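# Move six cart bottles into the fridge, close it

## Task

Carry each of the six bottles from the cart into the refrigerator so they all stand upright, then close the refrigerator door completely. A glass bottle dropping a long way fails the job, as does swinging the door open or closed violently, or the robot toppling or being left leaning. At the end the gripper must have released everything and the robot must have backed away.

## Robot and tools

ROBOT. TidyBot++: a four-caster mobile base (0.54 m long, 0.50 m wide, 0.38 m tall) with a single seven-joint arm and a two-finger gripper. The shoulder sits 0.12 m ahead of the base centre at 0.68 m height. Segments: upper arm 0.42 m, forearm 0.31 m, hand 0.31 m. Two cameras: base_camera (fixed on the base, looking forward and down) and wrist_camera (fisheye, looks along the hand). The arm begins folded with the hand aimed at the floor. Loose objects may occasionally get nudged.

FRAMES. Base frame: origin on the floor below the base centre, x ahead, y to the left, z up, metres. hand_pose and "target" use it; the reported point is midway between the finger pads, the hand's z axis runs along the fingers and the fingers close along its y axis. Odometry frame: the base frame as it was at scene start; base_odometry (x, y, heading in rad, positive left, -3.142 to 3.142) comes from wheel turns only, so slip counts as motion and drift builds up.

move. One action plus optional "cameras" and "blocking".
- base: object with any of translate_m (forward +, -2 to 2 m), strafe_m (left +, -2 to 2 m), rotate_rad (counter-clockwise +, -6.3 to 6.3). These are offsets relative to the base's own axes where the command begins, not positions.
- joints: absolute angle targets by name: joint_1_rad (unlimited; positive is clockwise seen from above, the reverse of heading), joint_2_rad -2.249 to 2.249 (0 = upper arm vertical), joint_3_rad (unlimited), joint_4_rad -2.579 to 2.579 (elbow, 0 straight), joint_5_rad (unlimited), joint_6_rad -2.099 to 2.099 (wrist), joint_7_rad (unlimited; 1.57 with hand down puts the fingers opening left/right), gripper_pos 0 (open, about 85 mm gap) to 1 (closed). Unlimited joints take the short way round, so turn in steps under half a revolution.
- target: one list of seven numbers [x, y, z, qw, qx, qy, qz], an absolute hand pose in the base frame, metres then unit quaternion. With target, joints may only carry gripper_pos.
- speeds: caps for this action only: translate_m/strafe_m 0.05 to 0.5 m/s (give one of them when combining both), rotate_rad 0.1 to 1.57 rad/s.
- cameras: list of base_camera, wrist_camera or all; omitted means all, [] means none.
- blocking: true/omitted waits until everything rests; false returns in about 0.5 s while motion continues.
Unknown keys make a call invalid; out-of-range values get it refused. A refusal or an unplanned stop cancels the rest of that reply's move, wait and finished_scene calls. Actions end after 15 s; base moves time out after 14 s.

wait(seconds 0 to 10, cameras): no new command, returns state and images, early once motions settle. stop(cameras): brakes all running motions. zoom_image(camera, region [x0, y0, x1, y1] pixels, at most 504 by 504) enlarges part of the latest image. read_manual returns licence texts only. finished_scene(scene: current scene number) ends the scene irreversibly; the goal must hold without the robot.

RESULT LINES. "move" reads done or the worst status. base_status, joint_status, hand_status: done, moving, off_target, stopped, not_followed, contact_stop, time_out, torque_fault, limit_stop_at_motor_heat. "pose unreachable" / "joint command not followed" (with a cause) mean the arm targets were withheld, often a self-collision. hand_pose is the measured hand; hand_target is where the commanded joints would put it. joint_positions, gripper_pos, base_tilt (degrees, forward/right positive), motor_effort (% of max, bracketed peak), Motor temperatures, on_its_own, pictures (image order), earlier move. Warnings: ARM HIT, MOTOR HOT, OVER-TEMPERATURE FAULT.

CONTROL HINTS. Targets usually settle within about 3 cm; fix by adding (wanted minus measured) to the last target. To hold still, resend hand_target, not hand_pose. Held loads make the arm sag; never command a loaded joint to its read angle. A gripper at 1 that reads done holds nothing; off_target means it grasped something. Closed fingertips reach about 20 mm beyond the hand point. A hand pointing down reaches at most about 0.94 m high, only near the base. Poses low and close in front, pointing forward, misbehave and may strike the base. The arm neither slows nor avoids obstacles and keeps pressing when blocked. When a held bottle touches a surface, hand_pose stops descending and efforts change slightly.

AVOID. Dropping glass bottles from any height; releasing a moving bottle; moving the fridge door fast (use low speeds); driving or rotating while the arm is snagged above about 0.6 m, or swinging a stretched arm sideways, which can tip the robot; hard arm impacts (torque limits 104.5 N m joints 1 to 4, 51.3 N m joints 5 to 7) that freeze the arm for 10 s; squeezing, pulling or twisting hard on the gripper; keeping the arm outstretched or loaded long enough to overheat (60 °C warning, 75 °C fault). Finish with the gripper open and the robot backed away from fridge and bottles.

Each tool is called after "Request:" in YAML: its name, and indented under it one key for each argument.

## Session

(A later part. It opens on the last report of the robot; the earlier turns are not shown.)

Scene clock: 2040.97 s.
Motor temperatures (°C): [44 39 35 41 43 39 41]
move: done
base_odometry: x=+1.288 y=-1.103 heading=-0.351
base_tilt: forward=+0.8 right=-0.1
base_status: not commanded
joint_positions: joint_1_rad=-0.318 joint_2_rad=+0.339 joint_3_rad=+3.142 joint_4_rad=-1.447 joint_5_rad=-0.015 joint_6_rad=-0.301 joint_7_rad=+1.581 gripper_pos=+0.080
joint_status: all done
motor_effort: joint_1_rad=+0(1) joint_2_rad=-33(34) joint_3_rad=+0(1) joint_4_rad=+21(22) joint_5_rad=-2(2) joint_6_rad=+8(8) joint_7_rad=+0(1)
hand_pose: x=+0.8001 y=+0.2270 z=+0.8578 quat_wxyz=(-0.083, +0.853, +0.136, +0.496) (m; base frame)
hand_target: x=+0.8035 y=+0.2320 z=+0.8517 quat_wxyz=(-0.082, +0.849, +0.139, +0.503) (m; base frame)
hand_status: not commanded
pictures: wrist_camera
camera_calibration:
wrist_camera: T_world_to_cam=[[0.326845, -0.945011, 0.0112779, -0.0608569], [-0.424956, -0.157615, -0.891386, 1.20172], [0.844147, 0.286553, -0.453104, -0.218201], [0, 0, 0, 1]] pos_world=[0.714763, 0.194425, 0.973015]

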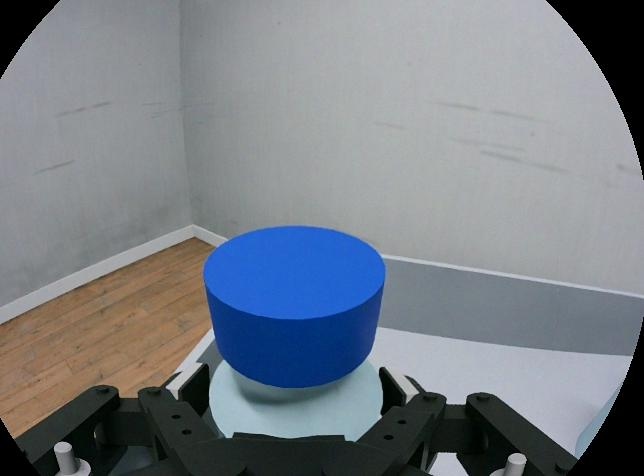

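Request:
move:
  joints: {"gripper_pos": 0.4}
  cameras: ["wrist_camera"]

Scene clock: 2044.83 s.
Motor temperatures (°C): [44 39 35 41 43 39 41]
move: off_target
base_odometry: x=+1.288 y=-1.103 heading=-0.351
base_tilt: forward=+0.8 right=-0.1
base_status: not commanded
joint_positions: joint_1_rad=-0.318 joint_2_rad=+0.339 joint_3_rad=+3.142 joint_4_rad=-1.447 joint_5_rad=-0.015 joint_6_rad=-0.299 joint_7_rad=+1.581 gripper_pos=+0.236
joint_status: gripper_pos off_target (ended at +0.236, target +0.400)
motor_effort: joint_1_rad=-1(3) joint_2_rad=-32(34) joint_3_rad=+0(2) joint_4_rad=+21(22) joint_5_rad=-2(3) joint_6_rad=+8(9) joint_7_rad=+0(0)
hand_pose: x=+0.8003 y=+0.2269 z=+0.8584 quat_wxyz=(-0.083, +0.853, +0.136, +0.497) (m; base frame)
hand_target: x=+0.8035 y=+0.2320 z=+0.8517 quat_wxyz=(-0.082, +0.849, +0.139, +0.503) (m; base frame)
hand_status: not commanded
pictures: wrist_camera
camera_calibration:
wrist_camera: T_world_to_cam=[[0.326646, -0.945078, 0.0113688, -0.060885], [-0.423451, -0.157089, -0.892195, 1.20167], [0.84498, 0.286618, -0.451507, -0.220096], [0, 0, 0, 1]] pos_world=[0.714712, 0.194312, 0.973438]

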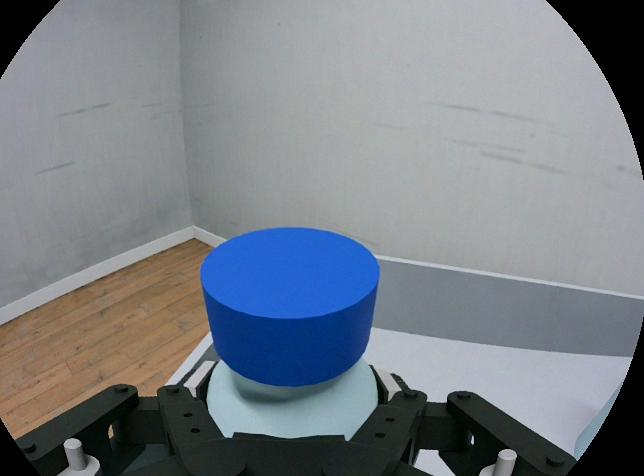

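Request:
move:
  joints: {"joint_1_rad": -0.325, "joint_2_rad": 0.318, "joint_4_rad": -1.04, "joint_6_rad": -0.705}
  cameras: ["wrist_camera"]

Scene clock: 2055.33 s.
Motor temperatures (°C): [44 39 35 41 43 39 41]
move: off_target
base_odometry: x=+1.288 y=-1.103 heading=-0.351
base_tilt: forward=+0.8 right=-0.1
base_status: not commanded
joint_positions: joint_1_rad=-0.318 joint_2_rad=+0.337 joint_3_rad=+3.142 joint_4_rad=-1.081 joint_5_rad=-0.015 joint_6_rad=-0.669 joint_7_rad=+1.581 gripper_pos=+0.236
joint_status: joint_4_rad off_target (ended at -1.081, target -1.040); the others done
motor_effort: joint_1_rad=-1(1) joint_2_rad=-37(42) joint_3_rad=+0(1) joint_4_rad=+25(27) joint_5_rad=-2(3) joint_6_rad=+11(12) joint_7_rad=+0(1)
hand_pose: x=+0.8022 y=+0.2291 z=+0.9732 quat_wxyz=(-0.084, +0.853, +0.138, +0.496) (m; base frame)
hand_target: x=+0.7944 y=+0.2290 z=+1.0008 quat_wxyz=(-0.083, +0.847, +0.139, +0.507) (m; base frame)
hand_status: not commanded
pictures: wrist_camera
camera_calibration:
wrist_camera: T_world_to_cam=[[0.331856, -0.943264, 0.0111676, -0.0650933], [-0.423967, -0.159713, -0.891484, 1.30556], [0.842688, 0.291109, -0.452914, -0.168331], [0, 0, 0, 1]] pos_world=[0.716966, 0.196117, 1.08837]

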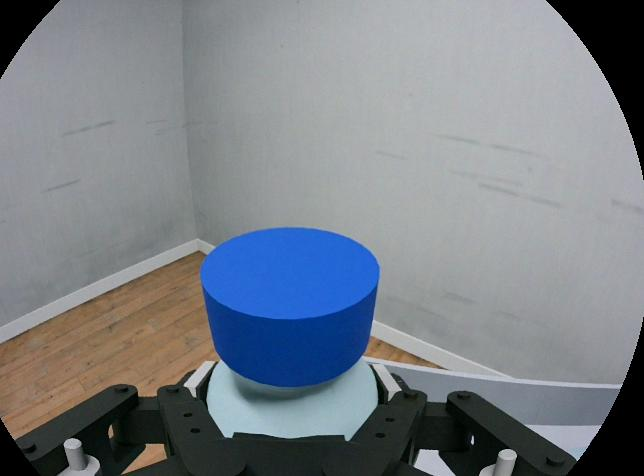

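Request:
move:
  joints: {"joint_1_rad": 0.0, "joint_2_rad": -0.045, "joint_4_rad": -1.229, "joint_6_rad": -0.93}
  cameras: []

Request:
move:
  base: {"translate_m": -0.4}
  cameras: []

Request:
move:
  base: {"translate_m": 0.2126, "strafe_m": 0.934, "rotate_rad": 1.202}
  speeds: {"rotate_rad": 0.8}
  cameras: ["base_camera", "wrist_camera"]

Scene clock: 2070.57 s.
Motor temperatures (°C): [44 39 35 42 43 39 41]
move: done
base_odometry: x=+1.288 y=-1.103 heading=-0.351
base_tilt: forward=+0.9 right=-0.1
base_status: not commanded
joint_positions: joint_1_rad=-0.020 joint_2_rad=-0.033 joint_3_rad=+3.149 joint_4_rad=-1.230 joint_5_rad=-0.015 joint_6_rad=-0.895 joint_7_rad=+1.581 gripper_pos=+0.236
joint_status: all done
motor_effort: joint_1_rad=+0(3) joint_2_rad=-22(40) joint_3_rad=+1(2) joint_4_rad=+23(26) joint_5_rad=-3(3) joint_6_rad=+11(11) joint_7_rad=+1(1)
hand_pose: x=+0.6675 y=+0.0121 z=+1.0623 quat_wxyz=(-0.008, +0.865, +0.009, +0.501) (m; base frame)
hand_target: x=+0.6577 y=+0.0013 z=+1.0598 quat_wxyz=(+0.000, +0.871, +0.000, +0.491) (m; base frame)
hand_status: not commanded
pictures: none
No camera images: "cameras" was empty.

Scene clock: 2072.80 s.
Motor temperatures (°C): [44 39 35 42 43 39 41]
move: done
base_odometry: x=+0.912 y=-0.965 heading=-0.351
base_tilt: forward=+0.8 right=-0.1
base_status: done
joint_positions: joint_1_rad=-0.020 joint_2_rad=-0.036 joint_3_rad=+3.148 joint_4_rad=-1.232 joint_5_rad=-0.015 joint_6_rad=-0.900 joint_7_rad=+1.581 gripper_pos=+0.236
joint_status: not commanded
motor_effort: joint_1_rad=-1(1) joint_2_rad=-21(25) joint_3_rad=+0(1) joint_4_rad=+23(25) joint_5_rad=-2(3) joint_6_rad=+11(11) joint_7_rad=+1(1)
hand_pose: x=+0.6656 y=+0.0119 z=+1.0612 quat_wxyz=(-0.008, +0.866, +0.009, +0.499) (m; base frame)
hand_target: x=+0.6577 y=+0.0013 z=+1.0598 quat_wxyz=(+0.000, +0.871, +0.000, +0.491) (m; base frame)
hand_status: not commanded
pictures: none
No camera images: "cameras" was empty.

Scene clock: 2076.07 s.
Motor temperatures (°C): [44 39 35 42 43 39 41]
move: done
base_odometry: x=+1.433 y=-0.161 heading=+0.852
base_tilt: forward=+0.8 right=-0.2
base_status: done
joint_positions: joint_1_rad=+0.000 joint_2_rad=-0.026 joint_3_rad=+3.140 joint_4_rad=-1.233 joint_5_rad=-0.014 joint_6_rad=-0.900 joint_7_rad=+1.581 gripper_pos=+0.236
joint_status: not commanded
motor_effort: joint_1_rad=+0(5) joint_2_rad=-22(26) joint_3_rad=+1(4) joint_4_rad=+24(25) joint_5_rad=-2(4) joint_6_rad=+10(11) joint_7_rad=+0(1)
hand_pose: x=+0.6692 y=+0.0060 z=+1.0553 quat_wxyz=(-0.005, +0.869, +0.004, +0.494) (m; base frame)
hand_target: x=+0.6577 y=+0.0013 z=+1.0598 quat_wxyz=(+0.000, +0.871, +0.000, +0.491) (m; base frame)
hand_status: not commanded
pictures: base_camera, wrist_camera
camera_calibration:
wrist_camera: T_world_to_cam=[[0.0259794, -0.999591, 0.0119428, -0.0281689], [-0.470676, -0.0227708, -0.882012, 1.3072], [0.881923, 0.0172929, -0.471075, 0.0403978], [0, 0, 0, 1]] pos_world=[0.580372, 0.000910066, 1.17233]

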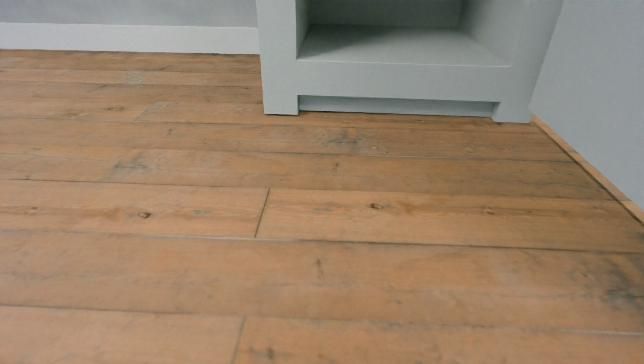

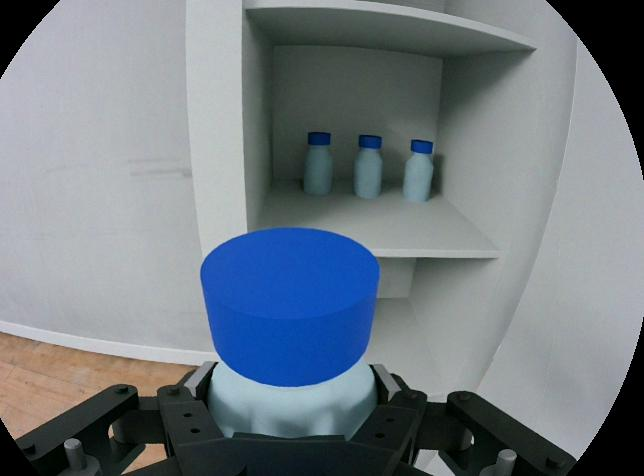

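Request:
move:
  joints: {"joint_1_rad": 0.0, "joint_2_rad": 0.02, "joint_4_rad": -1.187, "joint_6_rad": -0.79}
  cameras: []

Request:
move:
  base: {"translate_m": 0.5}
  speeds: {"translate_m": 0.35}
  cameras: ["base_camera", "wrist_camera"]

Scene clock: 2088.90 s.
Motor temperatures (°C): [44 39 35 42 43 39 41]
move: done
base_odometry: x=+1.433 y=-0.161 heading=+0.852
base_tilt: forward=+0.8 right=-0.1
base_status: not commanded
joint_positions: joint_1_rad=+0.000 joint_2_rad=+0.034 joint_3_rad=+3.140 joint_4_rad=-1.221 joint_5_rad=-0.014 joint_6_rad=-0.828 joint_7_rad=+1.581 gripper_pos=+0.236
joint_status: all done
motor_effort: joint_1_rad=-1(1) joint_2_rad=-24(28) joint_3_rad=+0(1) joint_4_rad=+24(25) joint_5_rad=-3(3) joint_6_rad=+11(12) joint_7_rad=+0(1)
hand_pose: x=+0.7036 y=+0.0058 z=+1.0471 quat_wxyz=(-0.005, +0.863, +0.004, +0.505) (m; base frame)
hand_target: x=+0.7047 y=+0.0013 z=+1.0857 quat_wxyz=(+0.000, +0.841, +0.000, +0.542) (m; base frame)
hand_status: not commanded
pictures: none
No camera images: "cameras" was empty.

Scene clock: 2091.37 s.
Motor temperatures (°C): [44 39 35 42 43 39 41]
move: done
base_odometry: x=+1.762 y=+0.215 heading=+0.852
base_tilt: forward=+0.8 right=-0.1
base_status: done
joint_positions: joint_1_rad=+0.000 joint_2_rad=+0.040 joint_3_rad=+3.140 joint_4_rad=-1.221 joint_5_rad=-0.014 joint_6_rad=-0.828 joint_7_rad=+1.581 gripper_pos=+0.236
joint_status: not commanded
motor_effort: joint_1_rad=-1(1) joint_2_rad=-25(29) joint_3_rad=+1(1) joint_4_rad=+24(25) joint_5_rad=-2(3) joint_6_rad=+11(11) joint_7_rad=+1(1)
hand_pose: x=+0.7057 y=+0.0058 z=+1.0437 quat_wxyz=(-0.005, +0.865, +0.003, +0.502) (m; base frame)
hand_target: x=+0.7047 y=+0.0013 z=+1.0857 quat_wxyz=(+0.000, +0.841, +0.000, +0.542) (m; base frame)
hand_status: not commanded
pictures: base_camera, wrist_camera
camera_calibration:
wrist_camera: T_world_to_cam=[[0.0247712, -0.999622, 0.0118877, -0.0282585], [-0.454779, -0.0218577, -0.890336, 1.31163], [0.89026, 0.0166484, -0.455149, -0.019741], [0, 0, 0, 1]] pos_world=[0.614775, 0.000749955, 1.15914]

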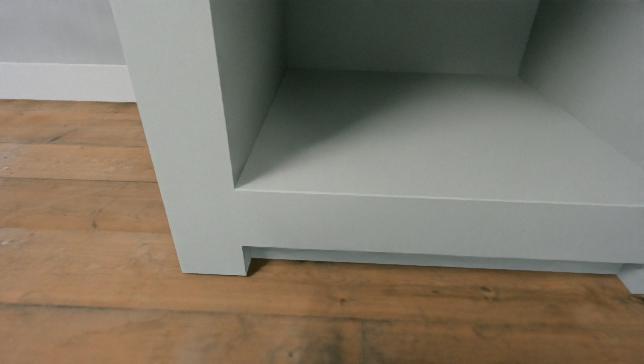

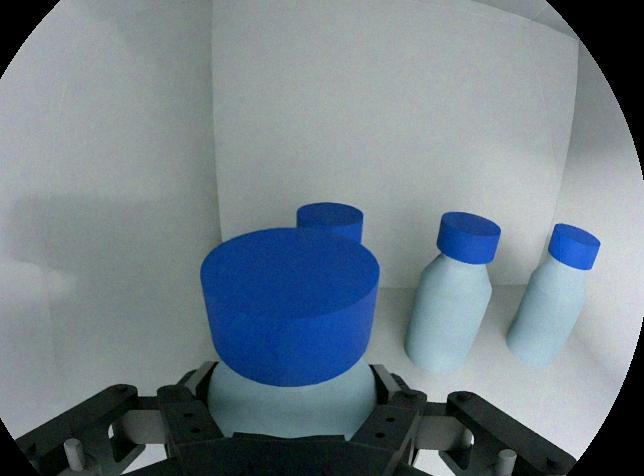

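Request:
move:
  joints: {"joint_1_rad": 0.0, "joint_2_rad": 0.006, "joint_4_rad": -1.33, "joint_6_rad": -0.685}
  cameras: []

Request:
move:
  joints: {"joint_1_rad": 0.0, "joint_2_rad": 0.0, "joint_4_rad": -1.37, "joint_6_rad": -0.645}
  cameras: []

Request:
move:
  joints: {"joint_1_rad": 0.0, "joint_2_rad": -0.003, "joint_4_rad": -1.40, "joint_6_rad": -0.625}
  cameras: ["wrist_camera"]

Scene clock: 2104.90 s.
Motor temperatures (°C): [44 39 35 42 43 39 41]
move: done
base_odometry: x=+1.762 y=+0.215 heading=+0.852
base_tilt: forward=+0.8 right=-0.1
base_status: not commanded
joint_positions: joint_1_rad=+0.000 joint_2_rad=+0.032 joint_3_rad=+3.140 joint_4_rad=-1.338 joint_5_rad=-0.014 joint_6_rad=-0.747 joint_7_rad=+1.581 gripper_pos=+0.236
joint_status: all done
motor_effort: joint_1_rad=+0(1) joint_2_rad=-25(27) joint_3_rad=+0(1) joint_4_rad=+24(26) joint_5_rad=-2(3) joint_6_rad=+10(11) joint_7_rad=+0(1)
hand_pose: x=+0.7065 y=+0.0055 z=+1.0037 quat_wxyz=(-0.005, +0.871, +0.003, +0.490) (m; base frame)
hand_target: x=+0.7075 y=+0.0013 z=+1.0402 quat_wxyz=(+0.000, +0.847, +0.000, +0.531) (m; base frame)
hand_status: not commanded
pictures: none
No camera images: "cameras" was empty.

Scene clock: 2105.57 s.
Motor temperatures (°C): [44 39 35 42 43 39 41]
move: done
base_odometry: x=+1.762 y=+0.215 heading=+0.852
base_tilt: forward=+0.8 right=-0.1
base_status: not commanded
joint_positions: joint_1_rad=+0.000 joint_2_rad=+0.025 joint_3_rad=+3.140 joint_4_rad=-1.371 joint_5_rad=-0.014 joint_6_rad=-0.702 joint_7_rad=+1.581 gripper_pos=+0.236
joint_status: all done
motor_effort: joint_1_rad=-1(2) joint_2_rad=-25(26) joint_3_rad=+0(1) joint_4_rad=+24(25) joint_5_rad=-2(3) joint_6_rad=+10(11) joint_7_rad=+1(1)
hand_pose: x=+0.7080 y=+0.0054 z=+1.0003 quat_wxyz=(-0.005, +0.867, +0.003, +0.498) (m; base frame)
hand_target: x=+0.7081 y=+0.0013 z=+1.0315 quat_wxyz=(+0.000, +0.845, +0.000, +0.534) (m; base frame)
hand_status: not commanded
pictures: none
No camera images: "cameras" was empty.

Scene clock: 2106.20 s.
Motor temperatures (°C): [44 39 35 42 43 39 41]
move: done
base_odometry: x=+1.762 y=+0.215 heading=+0.852
base_tilt: forward=+0.8 right=-0.1
base_status: not commanded
joint_positions: joint_1_rad=+0.000 joint_2_rad=+0.016 joint_3_rad=+3.140 joint_4_rad=-1.393 joint_5_rad=-0.014 joint_6_rad=-0.675 joint_7_rad=+1.581 gripper_pos=+0.236
joint_status: all done
motor_effort: joint_1_rad=+0(1) joint_2_rad=-23(25) joint_3_rad=+1(2) joint_4_rad=+23(24) joint_5_rad=-2(2) joint_6_rad=+9(11) joint_7_rad=+1(1)
hand_pose: x=+0.7073 y=+0.0053 z=+1.0000 quat_wxyz=(-0.005, +0.863, +0.002, +0.504) (m; base frame)
hand_target: x=+0.7075 y=+0.0013 z=+1.0212 quat_wxyz=(+0.000, +0.847, +0.000, +0.531) (m; base frame)
hand_status: not commanded
pictures: wrist_camera
camera_calibration:
wrist_camera: T_world_to_cam=[[0.0225598, -0.999679, 0.0115239, -0.0263321], [-0.450456, -0.0204546, -0.892564, 1.27262], [0.892514, 0.014945, -0.450773, -0.0469414], [0, 0, 0, 1]] pos_world=[0.615749, 0.000408779, 1.11504]

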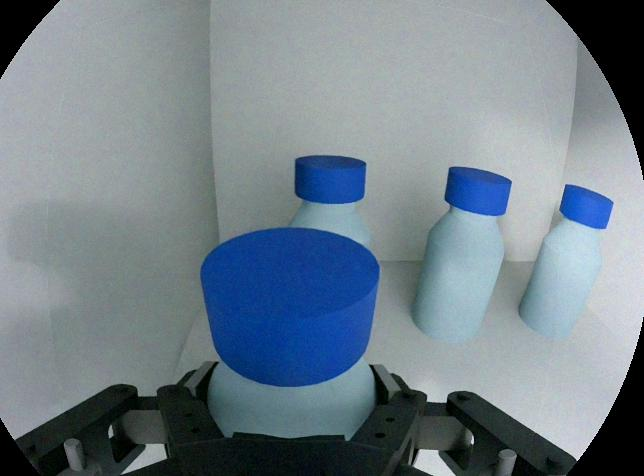

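Request:
move:
  joints: {"joint_1_rad": 0.0, "joint_2_rad": -0.005, "joint_4_rad": -1.425, "joint_6_rad": -0.615}
  cameras: []

Request:
move:
  joints: {"gripper_pos": 0.15}
  cameras: []

Request:
move:
  joints: {"gripper_pos": 0.03}
  cameras: ["wrist_camera"]

Scene clock: 2110.57 s.
Motor temperatures (°C): [44 39 35 42 43 39 41]
move: done
base_odometry: x=+1.762 y=+0.215 heading=+0.852
base_tilt: forward=+0.8 right=-0.1
base_status: not commanded
joint_positions: joint_1_rad=+0.000 joint_2_rad=+0.010 joint_3_rad=+3.140 joint_4_rad=-1.409 joint_5_rad=-0.014 joint_6_rad=-0.655 joint_7_rad=+1.581 gripper_pos=+0.236
joint_status: all done
motor_effort: joint_1_rad=+1(1) joint_2_rad=-22(23) joint_3_rad=+1(2) joint_4_rad=+22(23) joint_5_rad=-1(2) joint_6_rad=+8(9) joint_7_rad=+1(1)
hand_pose: x=+0.7065 y=+0.0052 z=+1.0001 quat_wxyz=(-0.005, +0.861, +0.002, +0.509) (m; base frame)
hand_target: x=+0.7060 y=+0.0013 z=+1.0104 quat_wxyz=(+0.000, +0.851, +0.000, +0.525) (m; base frame)
hand_status: not commanded
pictures: none
No camera images: "cameras" was empty.

Scene clock: 2111.37 s.
Motor temperatures (°C): [44 39 35 42 43 39 41]
move: done
base_odometry: x=+1.762 y=+0.215 heading=+0.852
base_tilt: forward=+0.8 right=-0.1
base_status: not commanded
joint_positions: joint_1_rad=+0.000 joint_2_rad=+0.004 joint_3_rad=+3.140 joint_4_rad=-1.411 joint_5_rad=-0.014 joint_6_rad=-0.655 joint_7_rad=+1.581 gripper_pos=+0.150
joint_status: all done
motor_effort: joint_1_rad=+0(1) joint_2_rad=-21(23) joint_3_rad=+1(2) joint_4_rad=+21(23) joint_5_rad=-1(2) joint_6_rad=+8(9) joint_7_rad=+0(1)
hand_pose: x=+0.7046 y=+0.0052 z=+1.0024 quat_wxyz=(-0.005, +0.860, +0.002, +0.511) (m; base frame)
hand_target: x=+0.7060 y=+0.0013 z=+1.0104 quat_wxyz=(+0.000, +0.851, +0.000, +0.525) (m; base frame)
hand_status: not commanded
pictures: none
No camera images: "cameras" was empty.

Scene clock: 2111.90 s.
Motor temperatures (°C): [44 39 35 42 43 39 41]
move: done
base_odometry: x=+1.762 y=+0.215 heading=+0.852
base_tilt: forward=+0.8 right=-0.1
base_status: not commanded
joint_positions: joint_1_rad=+0.000 joint_2_rad=+0.004 joint_3_rad=+3.140 joint_4_rad=-1.411 joint_5_rad=-0.014 joint_6_rad=-0.655 joint_7_rad=+1.581 gripper_pos=+0.030
joint_status: all done
motor_effort: joint_1_rad=+0(1) joint_2_rad=-21(21) joint_3_rad=+1(1) joint_4_rad=+21(21) joint_5_rad=-2(3) joint_6_rad=+8(8) joint_7_rad=+0(1)
hand_pose: x=+0.7046 y=+0.0052 z=+1.0024 quat_wxyz=(-0.005, +0.860, +0.002, +0.511) (m; base frame)
hand_target: x=+0.7060 y=+0.0013 z=+1.0104 quat_wxyz=(+0.000, +0.851, +0.000, +0.525) (m; base frame)
hand_status: not commanded
pictures: wrist_camera
camera_calibration:
wrist_camera: T_world_to_cam=[[0.022048, -0.999687, 0.011798, -0.0263162], [-0.437476, -0.0202582, -0.899002, 1.27083], [0.89896, 0.0146598, -0.437786, -0.0611], [0, 0, 0, 1]] pos_world=[0.611463, 0.000332488, 1.11604]

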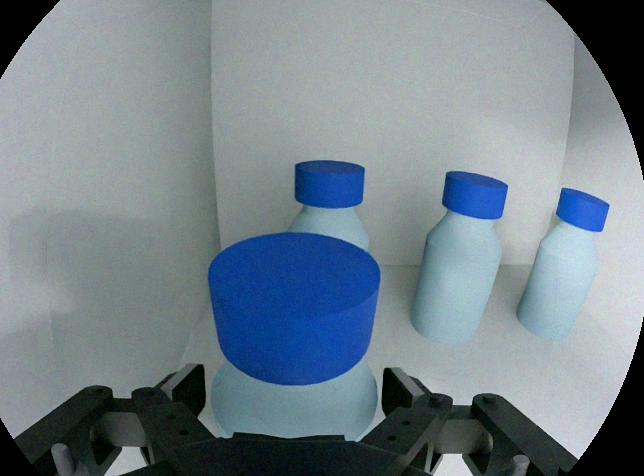

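Request:
move:
  base: {"translate_m": -0.2}
  speeds: {"translate_m": 0.15}
  cameras: ["wrist_camera"]

Request:
move:
  base: {"translate_m": -0.57}
  joints: {"joint_1_rad": 0.0, "joint_2_rad": 0.014, "joint_4_rad": -0.677, "joint_6_rad": -1.69}
  cameras: []

Request:
move:
  base: {"translate_m": 0.082, "strafe_m": -0.254, "rotate_rad": -2.39}
  cameras: ["base_camera"]

Scene clock: 2163.80 s.
Motor temperatures (°C): [44 39 35 41 43 39 41]
move: done
base_odometry: x=+1.630 y=+0.065 heading=+0.852
base_tilt: forward=+0.8 right=-0.1
base_status: done
joint_positions: joint_1_rad=+0.000 joint_2_rad=-0.010 joint_3_rad=+3.140 joint_4_rad=-1.411 joint_5_rad=-0.014 joint_6_rad=-0.654 joint_7_rad=+1.581 gripper_pos=+0.030
joint_status: not commanded
motor_effort: joint_1_rad=+0(2) joint_2_rad=-20(25) joint_3_rad=+0(2) joint_4_rad=+21(22) joint_5_rad=-2(3) joint_6_rad=+8(9) joint_7_rad=+1(1)
hand_pose: x=+0.7001 y=+0.0050 z=+1.0106 quat_wxyz=(-0.005, +0.856, +0.002, +0.517) (m; base frame)
hand_target: x=+0.7060 y=+0.0013 z=+1.0104 quat_wxyz=(+0.000, +0.851, +0.000, +0.525) (m; base frame)
hand_status: not commanded
pictures: wrist_camera
camera_calibration:
wrist_camera: T_world_to_cam=[[0.0216024, -0.999693, 0.0121101, -0.0264741], [-0.424472, -0.0201381, -0.905217, 1.27343], [0.905183, 0.0144145, -0.424777, -0.0709643], [0, 0, 0, 1]] pos_world=[0.605343, 0.000201287, 1.12291]

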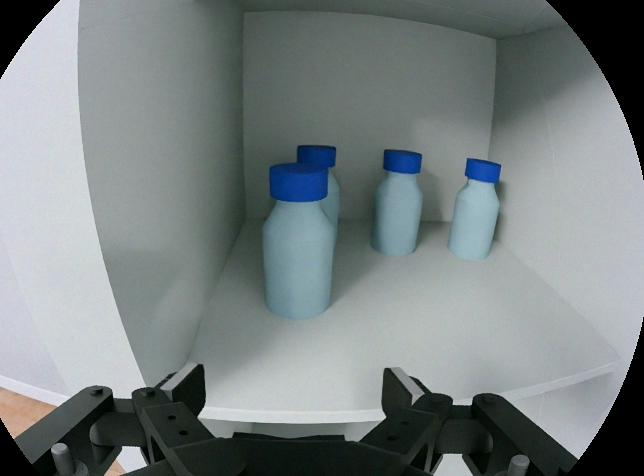

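Scene clock: 2166.30 s.
Motor temperatures (°C): [44 39 35 41 43 39 41]
move: done
base_odometry: x=+1.255 y=-0.364 heading=+0.852
base_tilt: forward=+0.8 right=+0.0
base_status: done
joint_positions: joint_1_rad=+0.000 joint_2_rad=+0.006 joint_3_rad=+3.140 joint_4_rad=-0.698 joint_5_rad=-0.014 joint_6_rad=-1.637 joint_7_rad=+1.581 gripper_pos=+0.030
joint_status: all done
motor_effort: joint_1_rad=+0(2) joint_2_rad=-14(25) joint_3_rad=+0(2) joint_4_rad=+15(23) joint_5_rad=-2(3) joint_6_rad=+6(9) joint_7_rad=+0(1)
hand_pose: x=+0.5486 y=+0.0065 z=+1.1251 quat_wxyz=(-0.005, +0.921, +0.009, +0.389) (m; base frame)
hand_target: x=+0.5398 y=+0.0014 z=+1.1193 quat_wxyz=(+0.000, +0.929, +0.000, +0.371) (m; base frame)
hand_status: not commanded
pictures: none
No camera images: "cameras" was empty.

Scene clock: 2169.40 s.
Motor temperatures (°C): [44 39 35 41 43 39 41]
move: done
base_odometry: x=+1.500 y=-0.470 heading=-1.537
base_tilt: forward=+0.8 right=-0.1
base_status: done
joint_positions: joint_1_rad=+0.000 joint_2_rad=+0.025 joint_3_rad=+3.144 joint_4_rad=-0.698 joint_5_rad=-0.014 joint_6_rad=-1.640 joint_7_rad=+1.581 gripper_pos=+0.030
joint_status: not commanded
motor_effort: joint_1_rad=+0(2) joint_2_rad=-15(20) joint_3_rad=+0(3) joint_4_rad=+15(16) joint_5_rad=-2(4) joint_6_rad=+6(7) joint_7_rad=+0(1)
hand_pose: x=+0.5563 y=+0.0051 z=+1.1164 quat_wxyz=(-0.004, +0.925, +0.007, +0.380) (m; base frame)
hand_target: x=+0.5398 y=+0.0014 z=+1.1193 quat_wxyz=(+0.000, +0.929, +0.000, +0.371) (m; base frame)
hand_status: not commanded
pictures: base_camera

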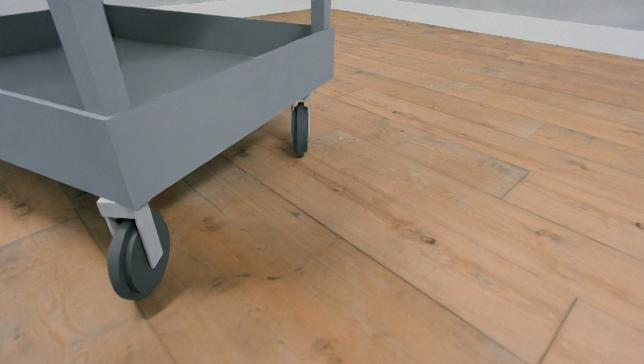

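Request:
move:
  base: {"translate_m": 0.048, "strafe_m": 0.539}
  speeds: {"translate_m": 0.25}
  cameras: ["wrist_camera", "base_camera"]

Scene clock: 2207.47 s.
Motor temperatures (°C): [44 39 35 41 43 39 41]
move: done
base_odometry: x=+2.041 y=-0.500 heading=-1.538
base_tilt: forward=+0.8 right=-0.1
base_status: done
joint_positions: joint_1_rad=+0.000 joint_2_rad=+0.024 joint_3_rad=+3.143 joint_4_rad=-0.698 joint_5_rad=-0.014 joint_6_rad=-1.640 joint_7_rad=+1.581 gripper_pos=+0.030
joint_status: not commanded
motor_effort: joint_1_rad=+0(2) joint_2_rad=-15(16) joint_3_rad=+1(2) joint_4_rad=+15(15) joint_5_rad=-2(3) joint_6_rad=+6(7) joint_7_rad=+0(1)
hand_pose: x=+0.5559 y=+0.0053 z=+1.1167 quat_wxyz=(-0.004, +0.925, +0.007, +0.380) (m; base frame)
hand_target: x=+0.5398 y=+0.0014 z=+1.1193 quat_wxyz=(+0.000, +0.929, +0.000, +0.371) (m; base frame)
hand_status: not commanded
pictures: base_camera, wrist_camera
camera_calibration:
wrist_camera: T_world_to_cam=[[0.034159, -0.999363, 0.0103327, -0.0294205], [-0.677892, -0.0307652, -0.734517, 1.25857], [0.734367, 0.0180859, -0.678511, 0.483002], [0, 0, 0, 1]] pos_world=[0.499482, 0.000583, 1.25247]

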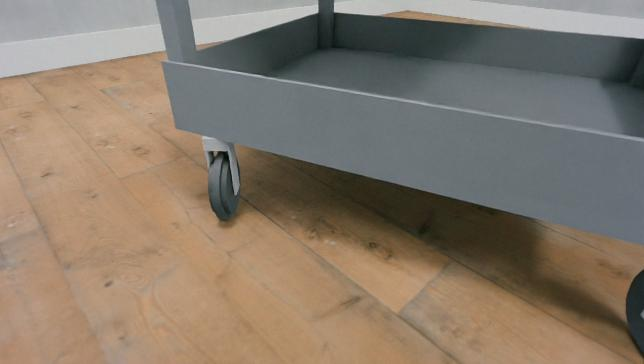

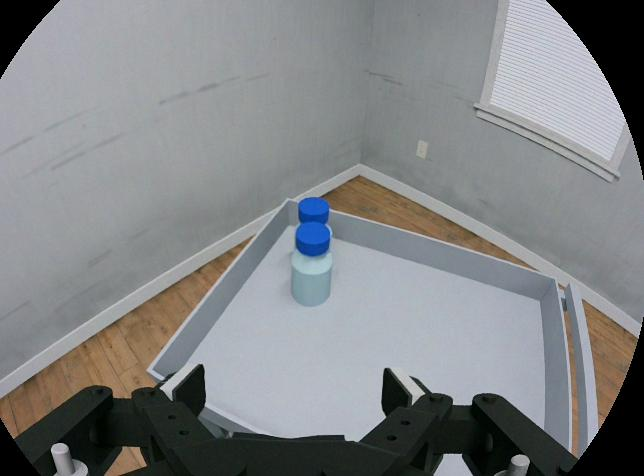

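Request:
zoom_image:
  camera: "wrist_camera"
  region: [230, 180, 400, 320]

Scaled by 2.965.

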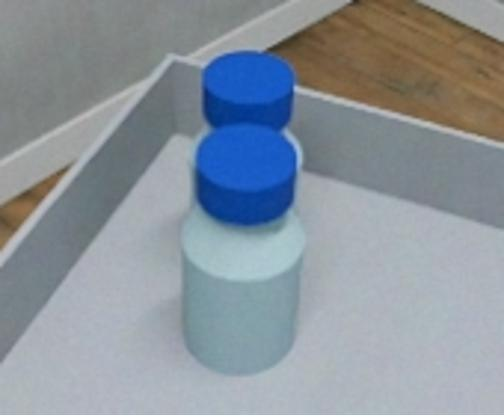

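Request:
move:
  joints: {"joint_1_rad": 0.0, "joint_2_rad": 0.325, "joint_4_rad": -1.148, "joint_6_rad": -0.566}
  cameras: ["wrist_camera"]

Request:
zoom_image:
  camera: "wrist_camera"
  region: [230, 180, 400, 320]

Scene clock: 2233.37 s.
Motor temperatures (°C): [44 38 35 41 43 39 41]
move: done
base_odometry: x=+2.041 y=-0.500 heading=-1.538
base_tilt: forward=+0.9 right=-0.1
base_status: not commanded
joint_positions: joint_1_rad=+0.000 joint_2_rad=+0.325 joint_3_rad=+3.143 joint_4_rad=-1.138 joint_5_rad=-0.014 joint_6_rad=-0.614 joint_7_rad=+1.581 gripper_pos=+0.030
joint_status: all done
motor_effort: joint_1_rad=+0(1) joint_2_rad=-33(38) joint_3_rad=+0(1) joint_4_rad=+21(23) joint_5_rad=-2(3) joint_6_rad=+8(9) joint_7_rad=+0(1)
hand_pose: x=+0.8382 y=+0.0032 z=+0.9636 quat_wxyz=(-0.004, +0.862, +0.001, +0.508) (m; base frame)
hand_target: x=+0.8440 y=+0.0013 z=+0.9708 quat_wxyz=(+0.000, +0.852, +0.000, +0.524) (m; base frame)
hand_status: not commanded
pictures: wrist_camera
camera_calibration:
wrist_camera: T_world_to_cam=[[0.0183816, -0.999757, 0.0121423, -0.0280983], [-0.443641, -0.019039, -0.896002, 1.29666], [0.896016, 0.0110831, -0.443884, -0.18974], [0, 0, 0, 1]] pos_world=[0.745777, -0.00130145, 1.07793]

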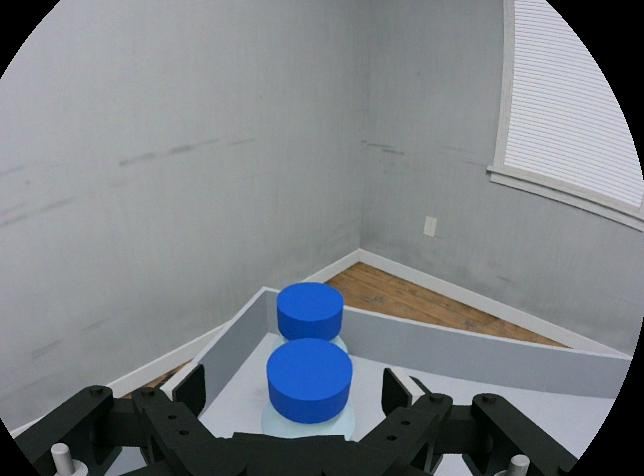

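Scaled by 2.965.

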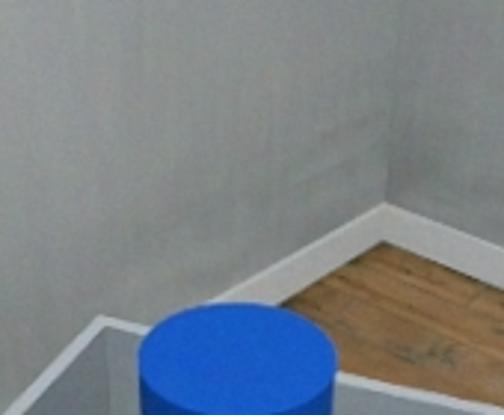

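Request:
move:
  base: {"translate_m": 0.044, "strafe_m": -0.0015}
  speeds: {"translate_m": 0.1}
  cameras: ["wrist_camera"]

Scene clock: 2241.30 s.
Motor temperatures (°C): [44 39 35 41 43 39 41]
move: done
base_odometry: x=+2.041 y=-0.544 heading=-1.538
base_tilt: forward=+0.8 right=-0.1
base_status: done
joint_positions: joint_1_rad=+0.000 joint_2_rad=+0.323 joint_3_rad=+3.143 joint_4_rad=-1.138 joint_5_rad=-0.014 joint_6_rad=-0.609 joint_7_rad=+1.581 gripper_pos=+0.030
joint_status: not commanded
motor_effort: joint_1_rad=+0(2) joint_2_rad=-32(35) joint_3_rad=+0(1) joint_4_rad=+21(22) joint_5_rad=-2(2) joint_6_rad=+8(8) joint_7_rad=+0(1)
hand_pose: x=+0.8384 y=+0.0031 z=+0.9661 quat_wxyz=(-0.004, +0.860, +0.001, +0.510) (m; base frame)
hand_target: x=+0.8440 y=+0.0013 z=+0.9708 quat_wxyz=(+0.000, +0.852, +0.000, +0.524) (m; base frame)
hand_status: not commanded
pictures: wrist_camera
camera_calibration:
wrist_camera: T_world_to_cam=[[0.0182381, -0.999759, 0.0122571, -0.0281407], [-0.437931, -0.0190084, -0.898808, 1.29689], [0.898824, 0.0110248, -0.438172, -0.196712], [0, 0, 0, 1]] pos_world=[0.745271, -0.00131338, 1.07981]

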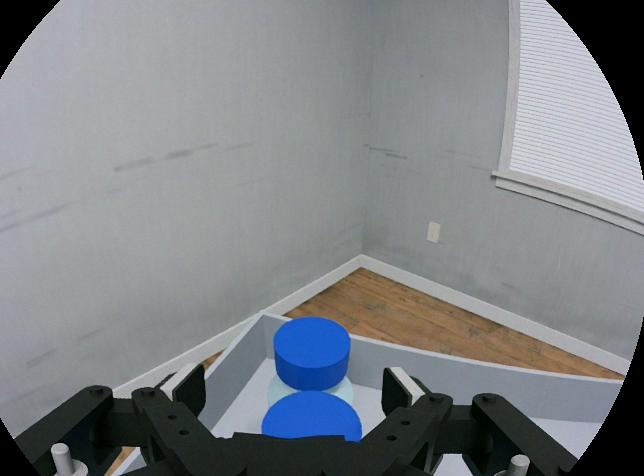

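Request:
move:
  base: {"strafe_m": -0.002}
  joints: {"joint_2_rad": 0.331, "joint_4_rad": -1.30, "joint_6_rad": -0.43}
  cameras: ["wrist_camera"]

Scene clock: 2246.10 s.
Motor temperatures (°C): [44 39 35 41 43 39 41]
move: done
base_odometry: x=+2.039 y=-0.544 heading=-1.538
base_tilt: forward=+0.8 right=-0.1
base_status: done
joint_positions: joint_1_rad=+0.000 joint_2_rad=+0.327 joint_3_rad=+3.143 joint_4_rad=-1.286 joint_5_rad=-0.014 joint_6_rad=-0.477 joint_7_rad=+1.581 gripper_pos=+0.030
joint_status: all done
motor_effort: joint_1_rad=+0(6) joint_2_rad=-33(35) joint_3_rad=+0(4) joint_4_rad=+21(23) joint_5_rad=-2(3) joint_6_rad=+8(9) joint_7_rad=+0(1)
hand_pose: x=+0.8384 y=+0.0026 z=+0.9127 quat_wxyz=(-0.003, +0.865, +0.000, +0.502) (m; base frame)
hand_target: x=+0.8442 y=+0.0013 z=+0.9143 quat_wxyz=(+0.000, +0.858, +0.000, +0.514) (m; base frame)
hand_status: not commanded
pictures: wrist_camera
camera_calibration:
wrist_camera: T_world_to_cam=[[0.0165392, -0.999794, 0.0117608, -0.0261684], [-0.455269, -0.0180026, -0.890172, 1.25553], [0.8902, 0.00936838, -0.455473, -0.197084], [0, 0, 0, 1]] pos_world=[0.747479, -0.00171393, 1.02818]

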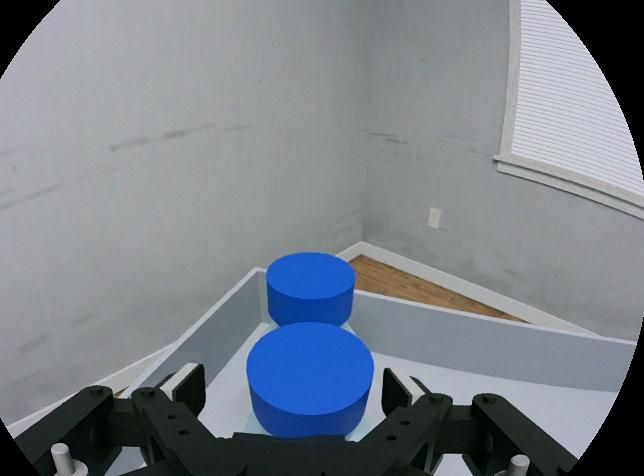

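Request:
move:
  base: {"strafe_m": -0.0035}
  cameras: ["wrist_camera"]

Scene clock: 2250.40 s.
Motor temperatures (°C): [44 39 35 41 43 39 41]
move: done
base_odometry: x=+2.035 y=-0.544 heading=-1.537
base_tilt: forward=+0.8 right=-0.1
base_status: done
joint_positions: joint_1_rad=+0.000 joint_2_rad=+0.327 joint_3_rad=+3.143 joint_4_rad=-1.286 joint_5_rad=-0.014 joint_6_rad=-0.475 joint_7_rad=+1.581 gripper_pos=+0.030
joint_status: not commanded
motor_effort: joint_1_rad=+0(5) joint_2_rad=-33(34) joint_3_rad=+1(3) joint_4_rad=+22(22) joint_5_rad=-2(3) joint_6_rad=+8(8) joint_7_rad=+0(0)
hand_pose: x=+0.8387 y=+0.0025 z=+0.9131 quat_wxyz=(-0.003, +0.864, +0.000, +0.503) (m; base frame)
hand_target: x=+0.8442 y=+0.0013 z=+0.9143 quat_wxyz=(+0.000, +0.858, +0.000, +0.514) (m; base frame)
hand_status: not commanded
pictures: wrist_camera
camera_calibration:
wrist_camera: T_world_to_cam=[[0.0163499, -0.999797, 0.0117699, -0.0261453], [-0.453917, -0.0179106, -0.890864, 1.2555], [0.890894, 0.00922297, -0.454118, -0.198923], [0, 0, 0, 1]] pos_world=[0.747537, -0.00181871, 1.02845]

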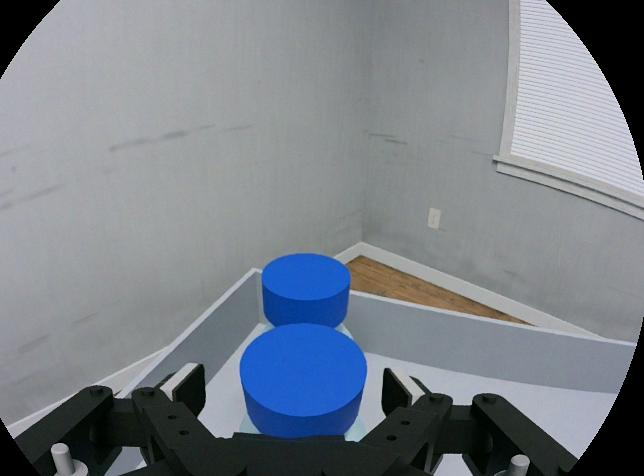

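Request:
move:
  base: {"strafe_m": -0.001}
  joints: {"joint_2_rad": 0.338, "joint_4_rad": -1.387, "joint_6_rad": -0.337}
  cameras: ["wrist_camera"]

Scene clock: 2255.17 s.
Motor temperatures (°C): [44 39 35 41 43 39 41]
move: done
base_odometry: x=+2.035 y=-0.544 heading=-1.537
base_tilt: forward=+0.8 right=-0.1
base_status: done
joint_positions: joint_1_rad=+0.000 joint_2_rad=+0.331 joint_3_rad=+3.143 joint_4_rad=-1.373 joint_5_rad=-0.014 joint_6_rad=-0.382 joint_7_rad=+1.581 gripper_pos=+0.030
joint_status: all done
motor_effort: joint_1_rad=+0(4) joint_2_rad=-32(35) joint_3_rad=+0(3) joint_4_rad=+21(22) joint_5_rad=-2(3) joint_6_rad=+8(9) joint_7_rad=+0(1)
hand_pose: x=+0.8382 y=+0.0019 z=+0.8844 quat_wxyz=(-0.003, +0.864, -0.001, +0.503) (m; base frame)
hand_target: x=+0.8436 y=+0.0013 z=+0.8836 quat_wxyz=(+0.000, +0.858, +0.000, +0.514) (m; base frame)
hand_status: not commanded
pictures: wrist_camera
camera_calibration:
wrist_camera: T_world_to_cam=[[0.0146851, -0.999821, 0.011969, -0.0251857], [-0.452456, -0.0173193, -0.891619, 1.22919], [0.891666, 0.00767807, -0.452629, -0.213535], [0, 0, 0, 1]] pos_world=[0.746928, -0.00225288, 0.999622]

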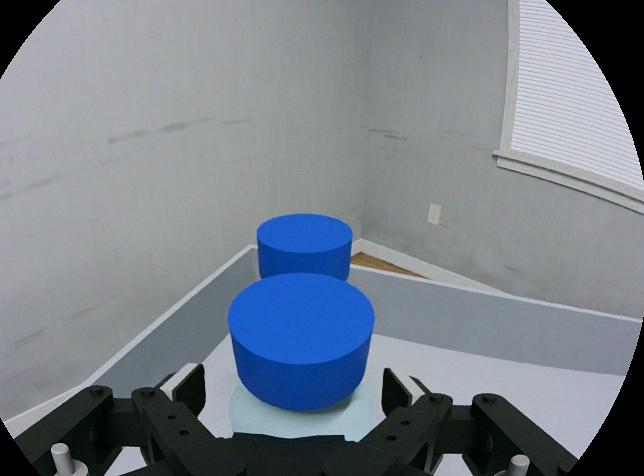

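Request:
move:
  base: {"strafe_m": -0.0015}
  joints: {"joint_2_rad": 0.351, "joint_4_rad": -1.462, "joint_6_rad": -0.26}
  cameras: ["wrist_camera"]

Scene clock: 2261.30 s.
Motor temperatures (°C): [44 39 35 41 43 39 41]
move: done
base_odometry: x=+2.033 y=-0.544 heading=-1.537
base_tilt: forward=+0.8 right=-0.1
base_status: done
joint_positions: joint_1_rad=+0.001 joint_2_rad=+0.342 joint_3_rad=+3.143 joint_4_rad=-1.447 joint_5_rad=-0.014 joint_6_rad=-0.304 joint_7_rad=+1.581 gripper_pos=+0.030
joint_status: all done
motor_effort: joint_1_rad=+0(6) joint_2_rad=-33(34) joint_3_rad=+0(3) joint_4_rad=+21(22) joint_5_rad=-2(3) joint_6_rad=+8(9) joint_7_rad=+1(1)
hand_pose: x=+0.8367 y=+0.0013 z=+0.8547 quat_wxyz=(-0.002, +0.866, -0.001, +0.500) (m; base frame)
hand_target: x=+0.8417 y=+0.0013 z=+0.8517 quat_wxyz=(+0.000, +0.861, +0.000, +0.509) (m; base frame)
hand_status: not commanded
pictures: wrist_camera
camera_calibration:
wrist_camera: T_world_to_cam=[[0.0132865, -0.999838, 0.0121189, -0.0243605], [-0.458659, -0.0168637, -0.888452, 1.2045], [0.888513, 0.00624593, -0.458809, -0.217676], [0, 0, 0, 1]] pos_world=[0.746189, -0.00268456, 0.970569]

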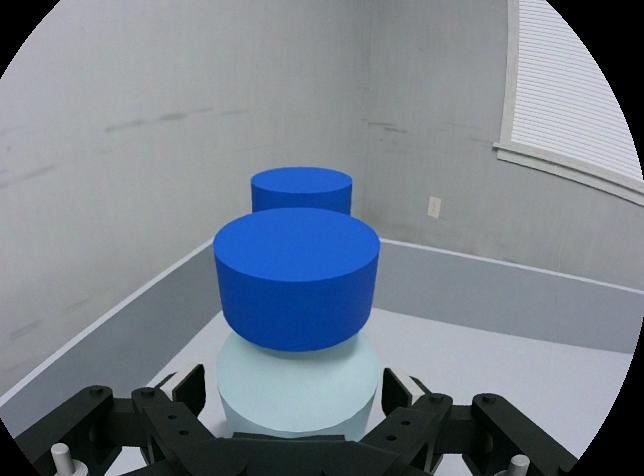

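Request:
move:
  joints: {"gripper_pos": 0.4}
  cameras: ["wrist_camera"]

Scene clock: 2266.10 s.
Motor temperatures (°C): [44 39 35 41 43 39 41]
move: off_target
base_odometry: x=+2.033 y=-0.544 heading=-1.537
base_tilt: forward=+0.8 right=-0.1
base_status: not commanded
joint_positions: joint_1_rad=+0.001 joint_2_rad=+0.341 joint_3_rad=+3.143 joint_4_rad=-1.448 joint_5_rad=-0.014 joint_6_rad=-0.302 joint_7_rad=+1.581 gripper_pos=+0.250
joint_status: gripper_pos off_target (ended at +0.250, target +0.400)
motor_effort: joint_1_rad=-1(3) joint_2_rad=-32(34) joint_3_rad=-1(2) joint_4_rad=+21(22) joint_5_rad=-3(3) joint_6_rad=+8(9) joint_7_rad=+0(1)
hand_pose: x=+0.8369 y=+0.0010 z=+0.8557 quat_wxyz=(-0.002, +0.865, -0.002, +0.502) (m; base frame)
hand_target: x=+0.8417 y=+0.0013 z=+0.8517 quat_wxyz=(+0.000, +0.861, +0.000, +0.509) (m; base frame)
hand_status: not commanded
pictures: wrist_camera
camera_calibration:
wrist_camera: T_world_to_cam=[[0.0127998, -0.999843, 0.0122754, -0.0243961], [-0.456244, -0.0167638, -0.889697, 1.20448], [0.889762, 0.00578733, -0.456387, -0.220568], [0, 0, 0, 1]] pos_world=[0.746105, -0.002924, 0.971261]

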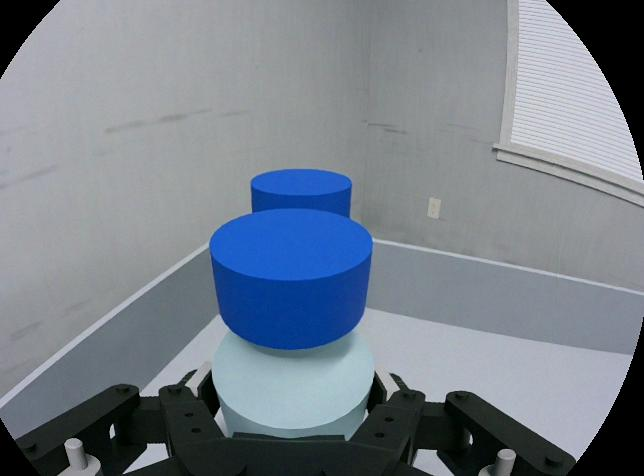

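Request:
move:
  joints: {"joint_2_rad": 0.318, "joint_4_rad": -1.04, "joint_6_rad": -0.705}
  cameras: ["wrist_camera"]

Scene clock: 2272.13 s.
Motor temperatures (°C): [44 39 35 41 43 39 41]
move: off_target
base_odometry: x=+2.033 y=-0.544 heading=-1.537
base_tilt: forward=+0.8 right=-0.1
base_status: not commanded
joint_positions: joint_1_rad=+0.001 joint_2_rad=+0.340 joint_3_rad=+3.143 joint_4_rad=-1.082 joint_5_rad=-0.014 joint_6_rad=-0.671 joint_7_rad=+1.581 gripper_pos=+0.250
joint_status: joint_4_rad off_target (ended at -1.082, target -1.040); the others done
motor_effort: joint_1_rad=+0(2) joint_2_rad=-37(42) joint_3_rad=+0(1) joint_4_rad=+25(28) joint_5_rad=-2(3) joint_6_rad=+11(13) joint_7_rad=+0(1)
hand_pose: x=+0.8402 y=+0.0025 z=+0.9698 quat_wxyz=(-0.003, +0.866, +0.001, +0.501) (m; base frame)
hand_target: x=+0.8322 y=+0.0013 z=+1.0008 quat_wxyz=(+0.000, +0.858, +0.000, +0.514) (m; base frame)
hand_status: not commanded
pictures: wrist_camera
camera_calibration:
wrist_camera: T_world_to_cam=[[0.0181097, -0.999763, 0.0120531, -0.0285673], [-0.457981, -0.0190107, -0.888759, 1.30809], [0.888778, 0.0105751, -0.458217, -0.168823], [0, 0, 0, 1]] pos_world=[0.749642, -0.00190767, 1.08556]

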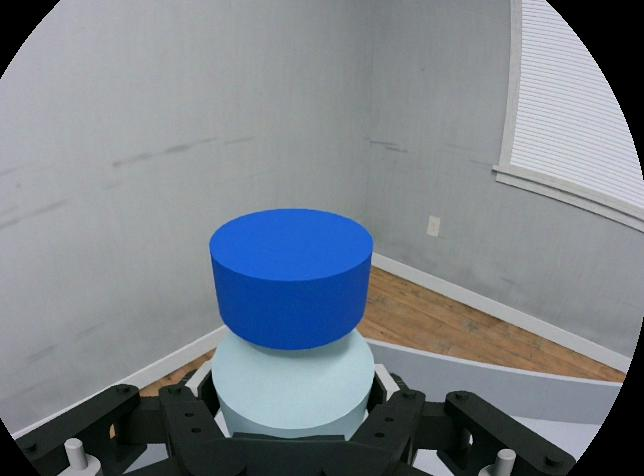

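Request:
move:
  joints: {"joint_1_rad": 0.0, "joint_2_rad": -0.045, "joint_4_rad": -1.229, "joint_6_rad": -0.93}
  cameras: []

Request:
move:
  base: {"strafe_m": -0.54}
  speeds: {"strafe_m": 0.3}
  cameras: ["wrist_camera"]

Scene clock: 2280.63 s.
Motor temperatures (°C): [44 39 35 41 43 39 41]
move: done
base_odometry: x=+2.033 y=-0.544 heading=-1.537
base_tilt: forward=+0.8 right=-0.1
base_status: not commanded
joint_positions: joint_1_rad=+0.001 joint_2_rad=-0.031 joint_3_rad=+3.143 joint_4_rad=-1.232 joint_5_rad=-0.014 joint_6_rad=-0.897 joint_7_rad=+1.581 gripper_pos=+0.250
joint_status: all done
motor_effort: joint_1_rad=+0(1) joint_2_rad=-22(41) joint_3_rad=+0(1) joint_4_rad=+24(27) joint_5_rad=-2(3) joint_6_rad=+11(12) joint_7_rad=+1(1)
hand_pose: x=+0.6680 y=+0.0034 z=+1.0596 quat_wxyz=(-0.004, +0.867, +0.002, +0.499) (m; base frame)
hand_target: x=+0.6577 y=+0.0014 z=+1.0598 quat_wxyz=(+0.000, +0.871, +0.000, +0.491) (m; base frame)
hand_status: not commanded
pictures: none
No camera images: "cameras" was empty.

Scene clock: 2283.40 s.
Motor temperatures (°C): [44 39 35 41 43 39 41]
move: done
base_odometry: x=+1.493 y=-0.563 heading=-1.536
base_tilt: forward=+0.8 right=-0.1
base_status: done
joint_positions: joint_1_rad=+0.001 joint_2_rad=-0.031 joint_3_rad=+3.143 joint_4_rad=-1.233 joint_5_rad=-0.014 joint_6_rad=-0.898 joint_7_rad=+1.581 gripper_pos=+0.250
joint_status: not commanded
motor_effort: joint_1_rad=+0(3) joint_2_rad=-22(23) joint_3_rad=+0(3) joint_4_rad=+24(24) joint_5_rad=-3(3) joint_6_rad=+11(11) joint_7_rad=+0(1)
hand_pose: x=+0.6678 y=+0.0036 z=+1.0592 quat_wxyz=(-0.004, +0.867, +0.002, +0.498) (m; base frame)
hand_target: x=+0.6577 y=+0.0014 z=+1.0598 quat_wxyz=(+0.000, +0.871, +0.000, +0.491) (m; base frame)
hand_status: not commanded
pictures: wrist_camera
camera_calibration:
wrist_camera: T_world_to_cam=[[0.0216474, -0.999693, 0.0120917, -0.0277937], [-0.463253, -0.0207476, -0.885983, 1.30916], [0.885962, 0.0135777, -0.46356, 0.0328654], [0, 0, 0, 1]] pos_world=[0.577957, -0.00106949, 1.17547]

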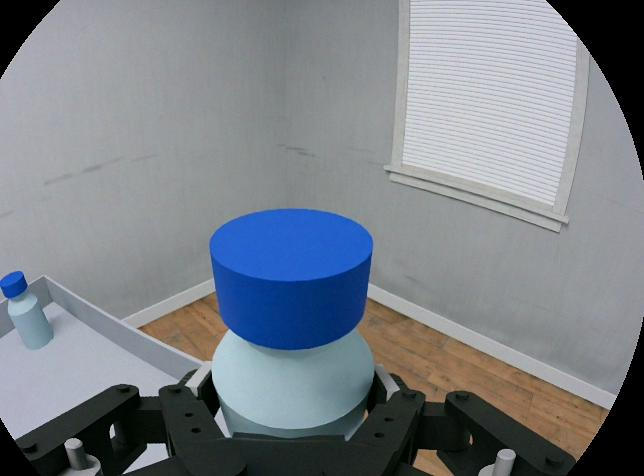

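Request:
move:
  base: {"translate_m": -0.2072, "strafe_m": -0.231, "rotate_rad": 2.388}
  speeds: {"translate_m": 0.3, "rotate_rad": 0.8}
  cameras: ["wrist_camera", "base_camera"]

Scene clock: 2300.30 s.
Motor temperatures (°C): [44 39 35 41 43 39 41]
move: done
base_odometry: x=+1.255 y=-0.364 heading=+0.851
base_tilt: forward=+0.8 right=-0.1
base_status: done
joint_positions: joint_1_rad=+0.001 joint_2_rad=-0.026 joint_3_rad=+3.138 joint_4_rad=-1.233 joint_5_rad=-0.014 joint_6_rad=-0.900 joint_7_rad=+1.581 gripper_pos=+0.250
joint_status: not commanded
motor_effort: joint_1_rad=+0(2) joint_2_rad=-22(26) joint_3_rad=+1(3) joint_4_rad=+24(25) joint_5_rad=-1(3) joint_6_rad=+11(11) joint_7_rad=+0(1)
hand_pose: x=+0.6693 y=+0.0063 z=+1.0550 quat_wxyz=(-0.005, +0.869, +0.004, +0.494) (m; base frame)
hand_target: x=+0.6577 y=+0.0014 z=+1.0598 quat_wxyz=(+0.000, +0.871, +0.000, +0.491) (m; base frame)
hand_status: not commanded
pictures: base_camera, wrist_camera
camera_calibration:
wrist_camera: T_world_to_cam=[[0.0265731, -0.999575, 0.0120246, -0.0283161], [-0.470887, -0.0231272, -0.881891, 1.30706], [0.881793, 0.0177723, -0.471301, 0.0405365], [0, 0, 0, 1]] pos_world=[0.580483, 0.001204, 1.17213]

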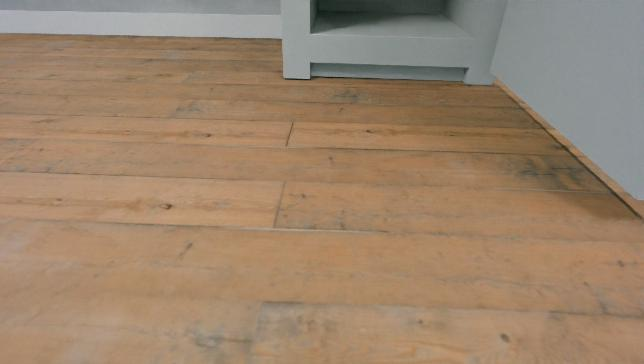

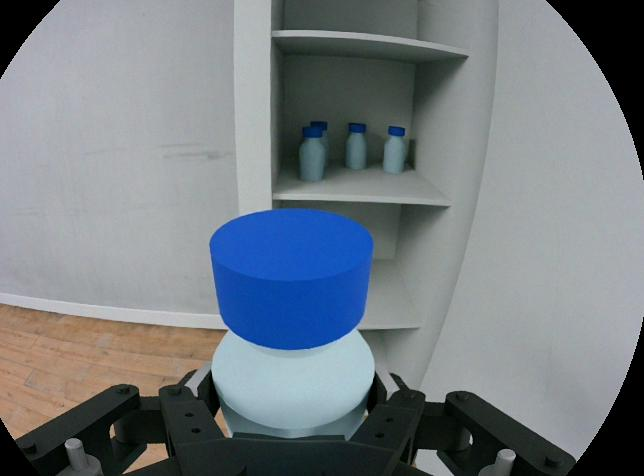

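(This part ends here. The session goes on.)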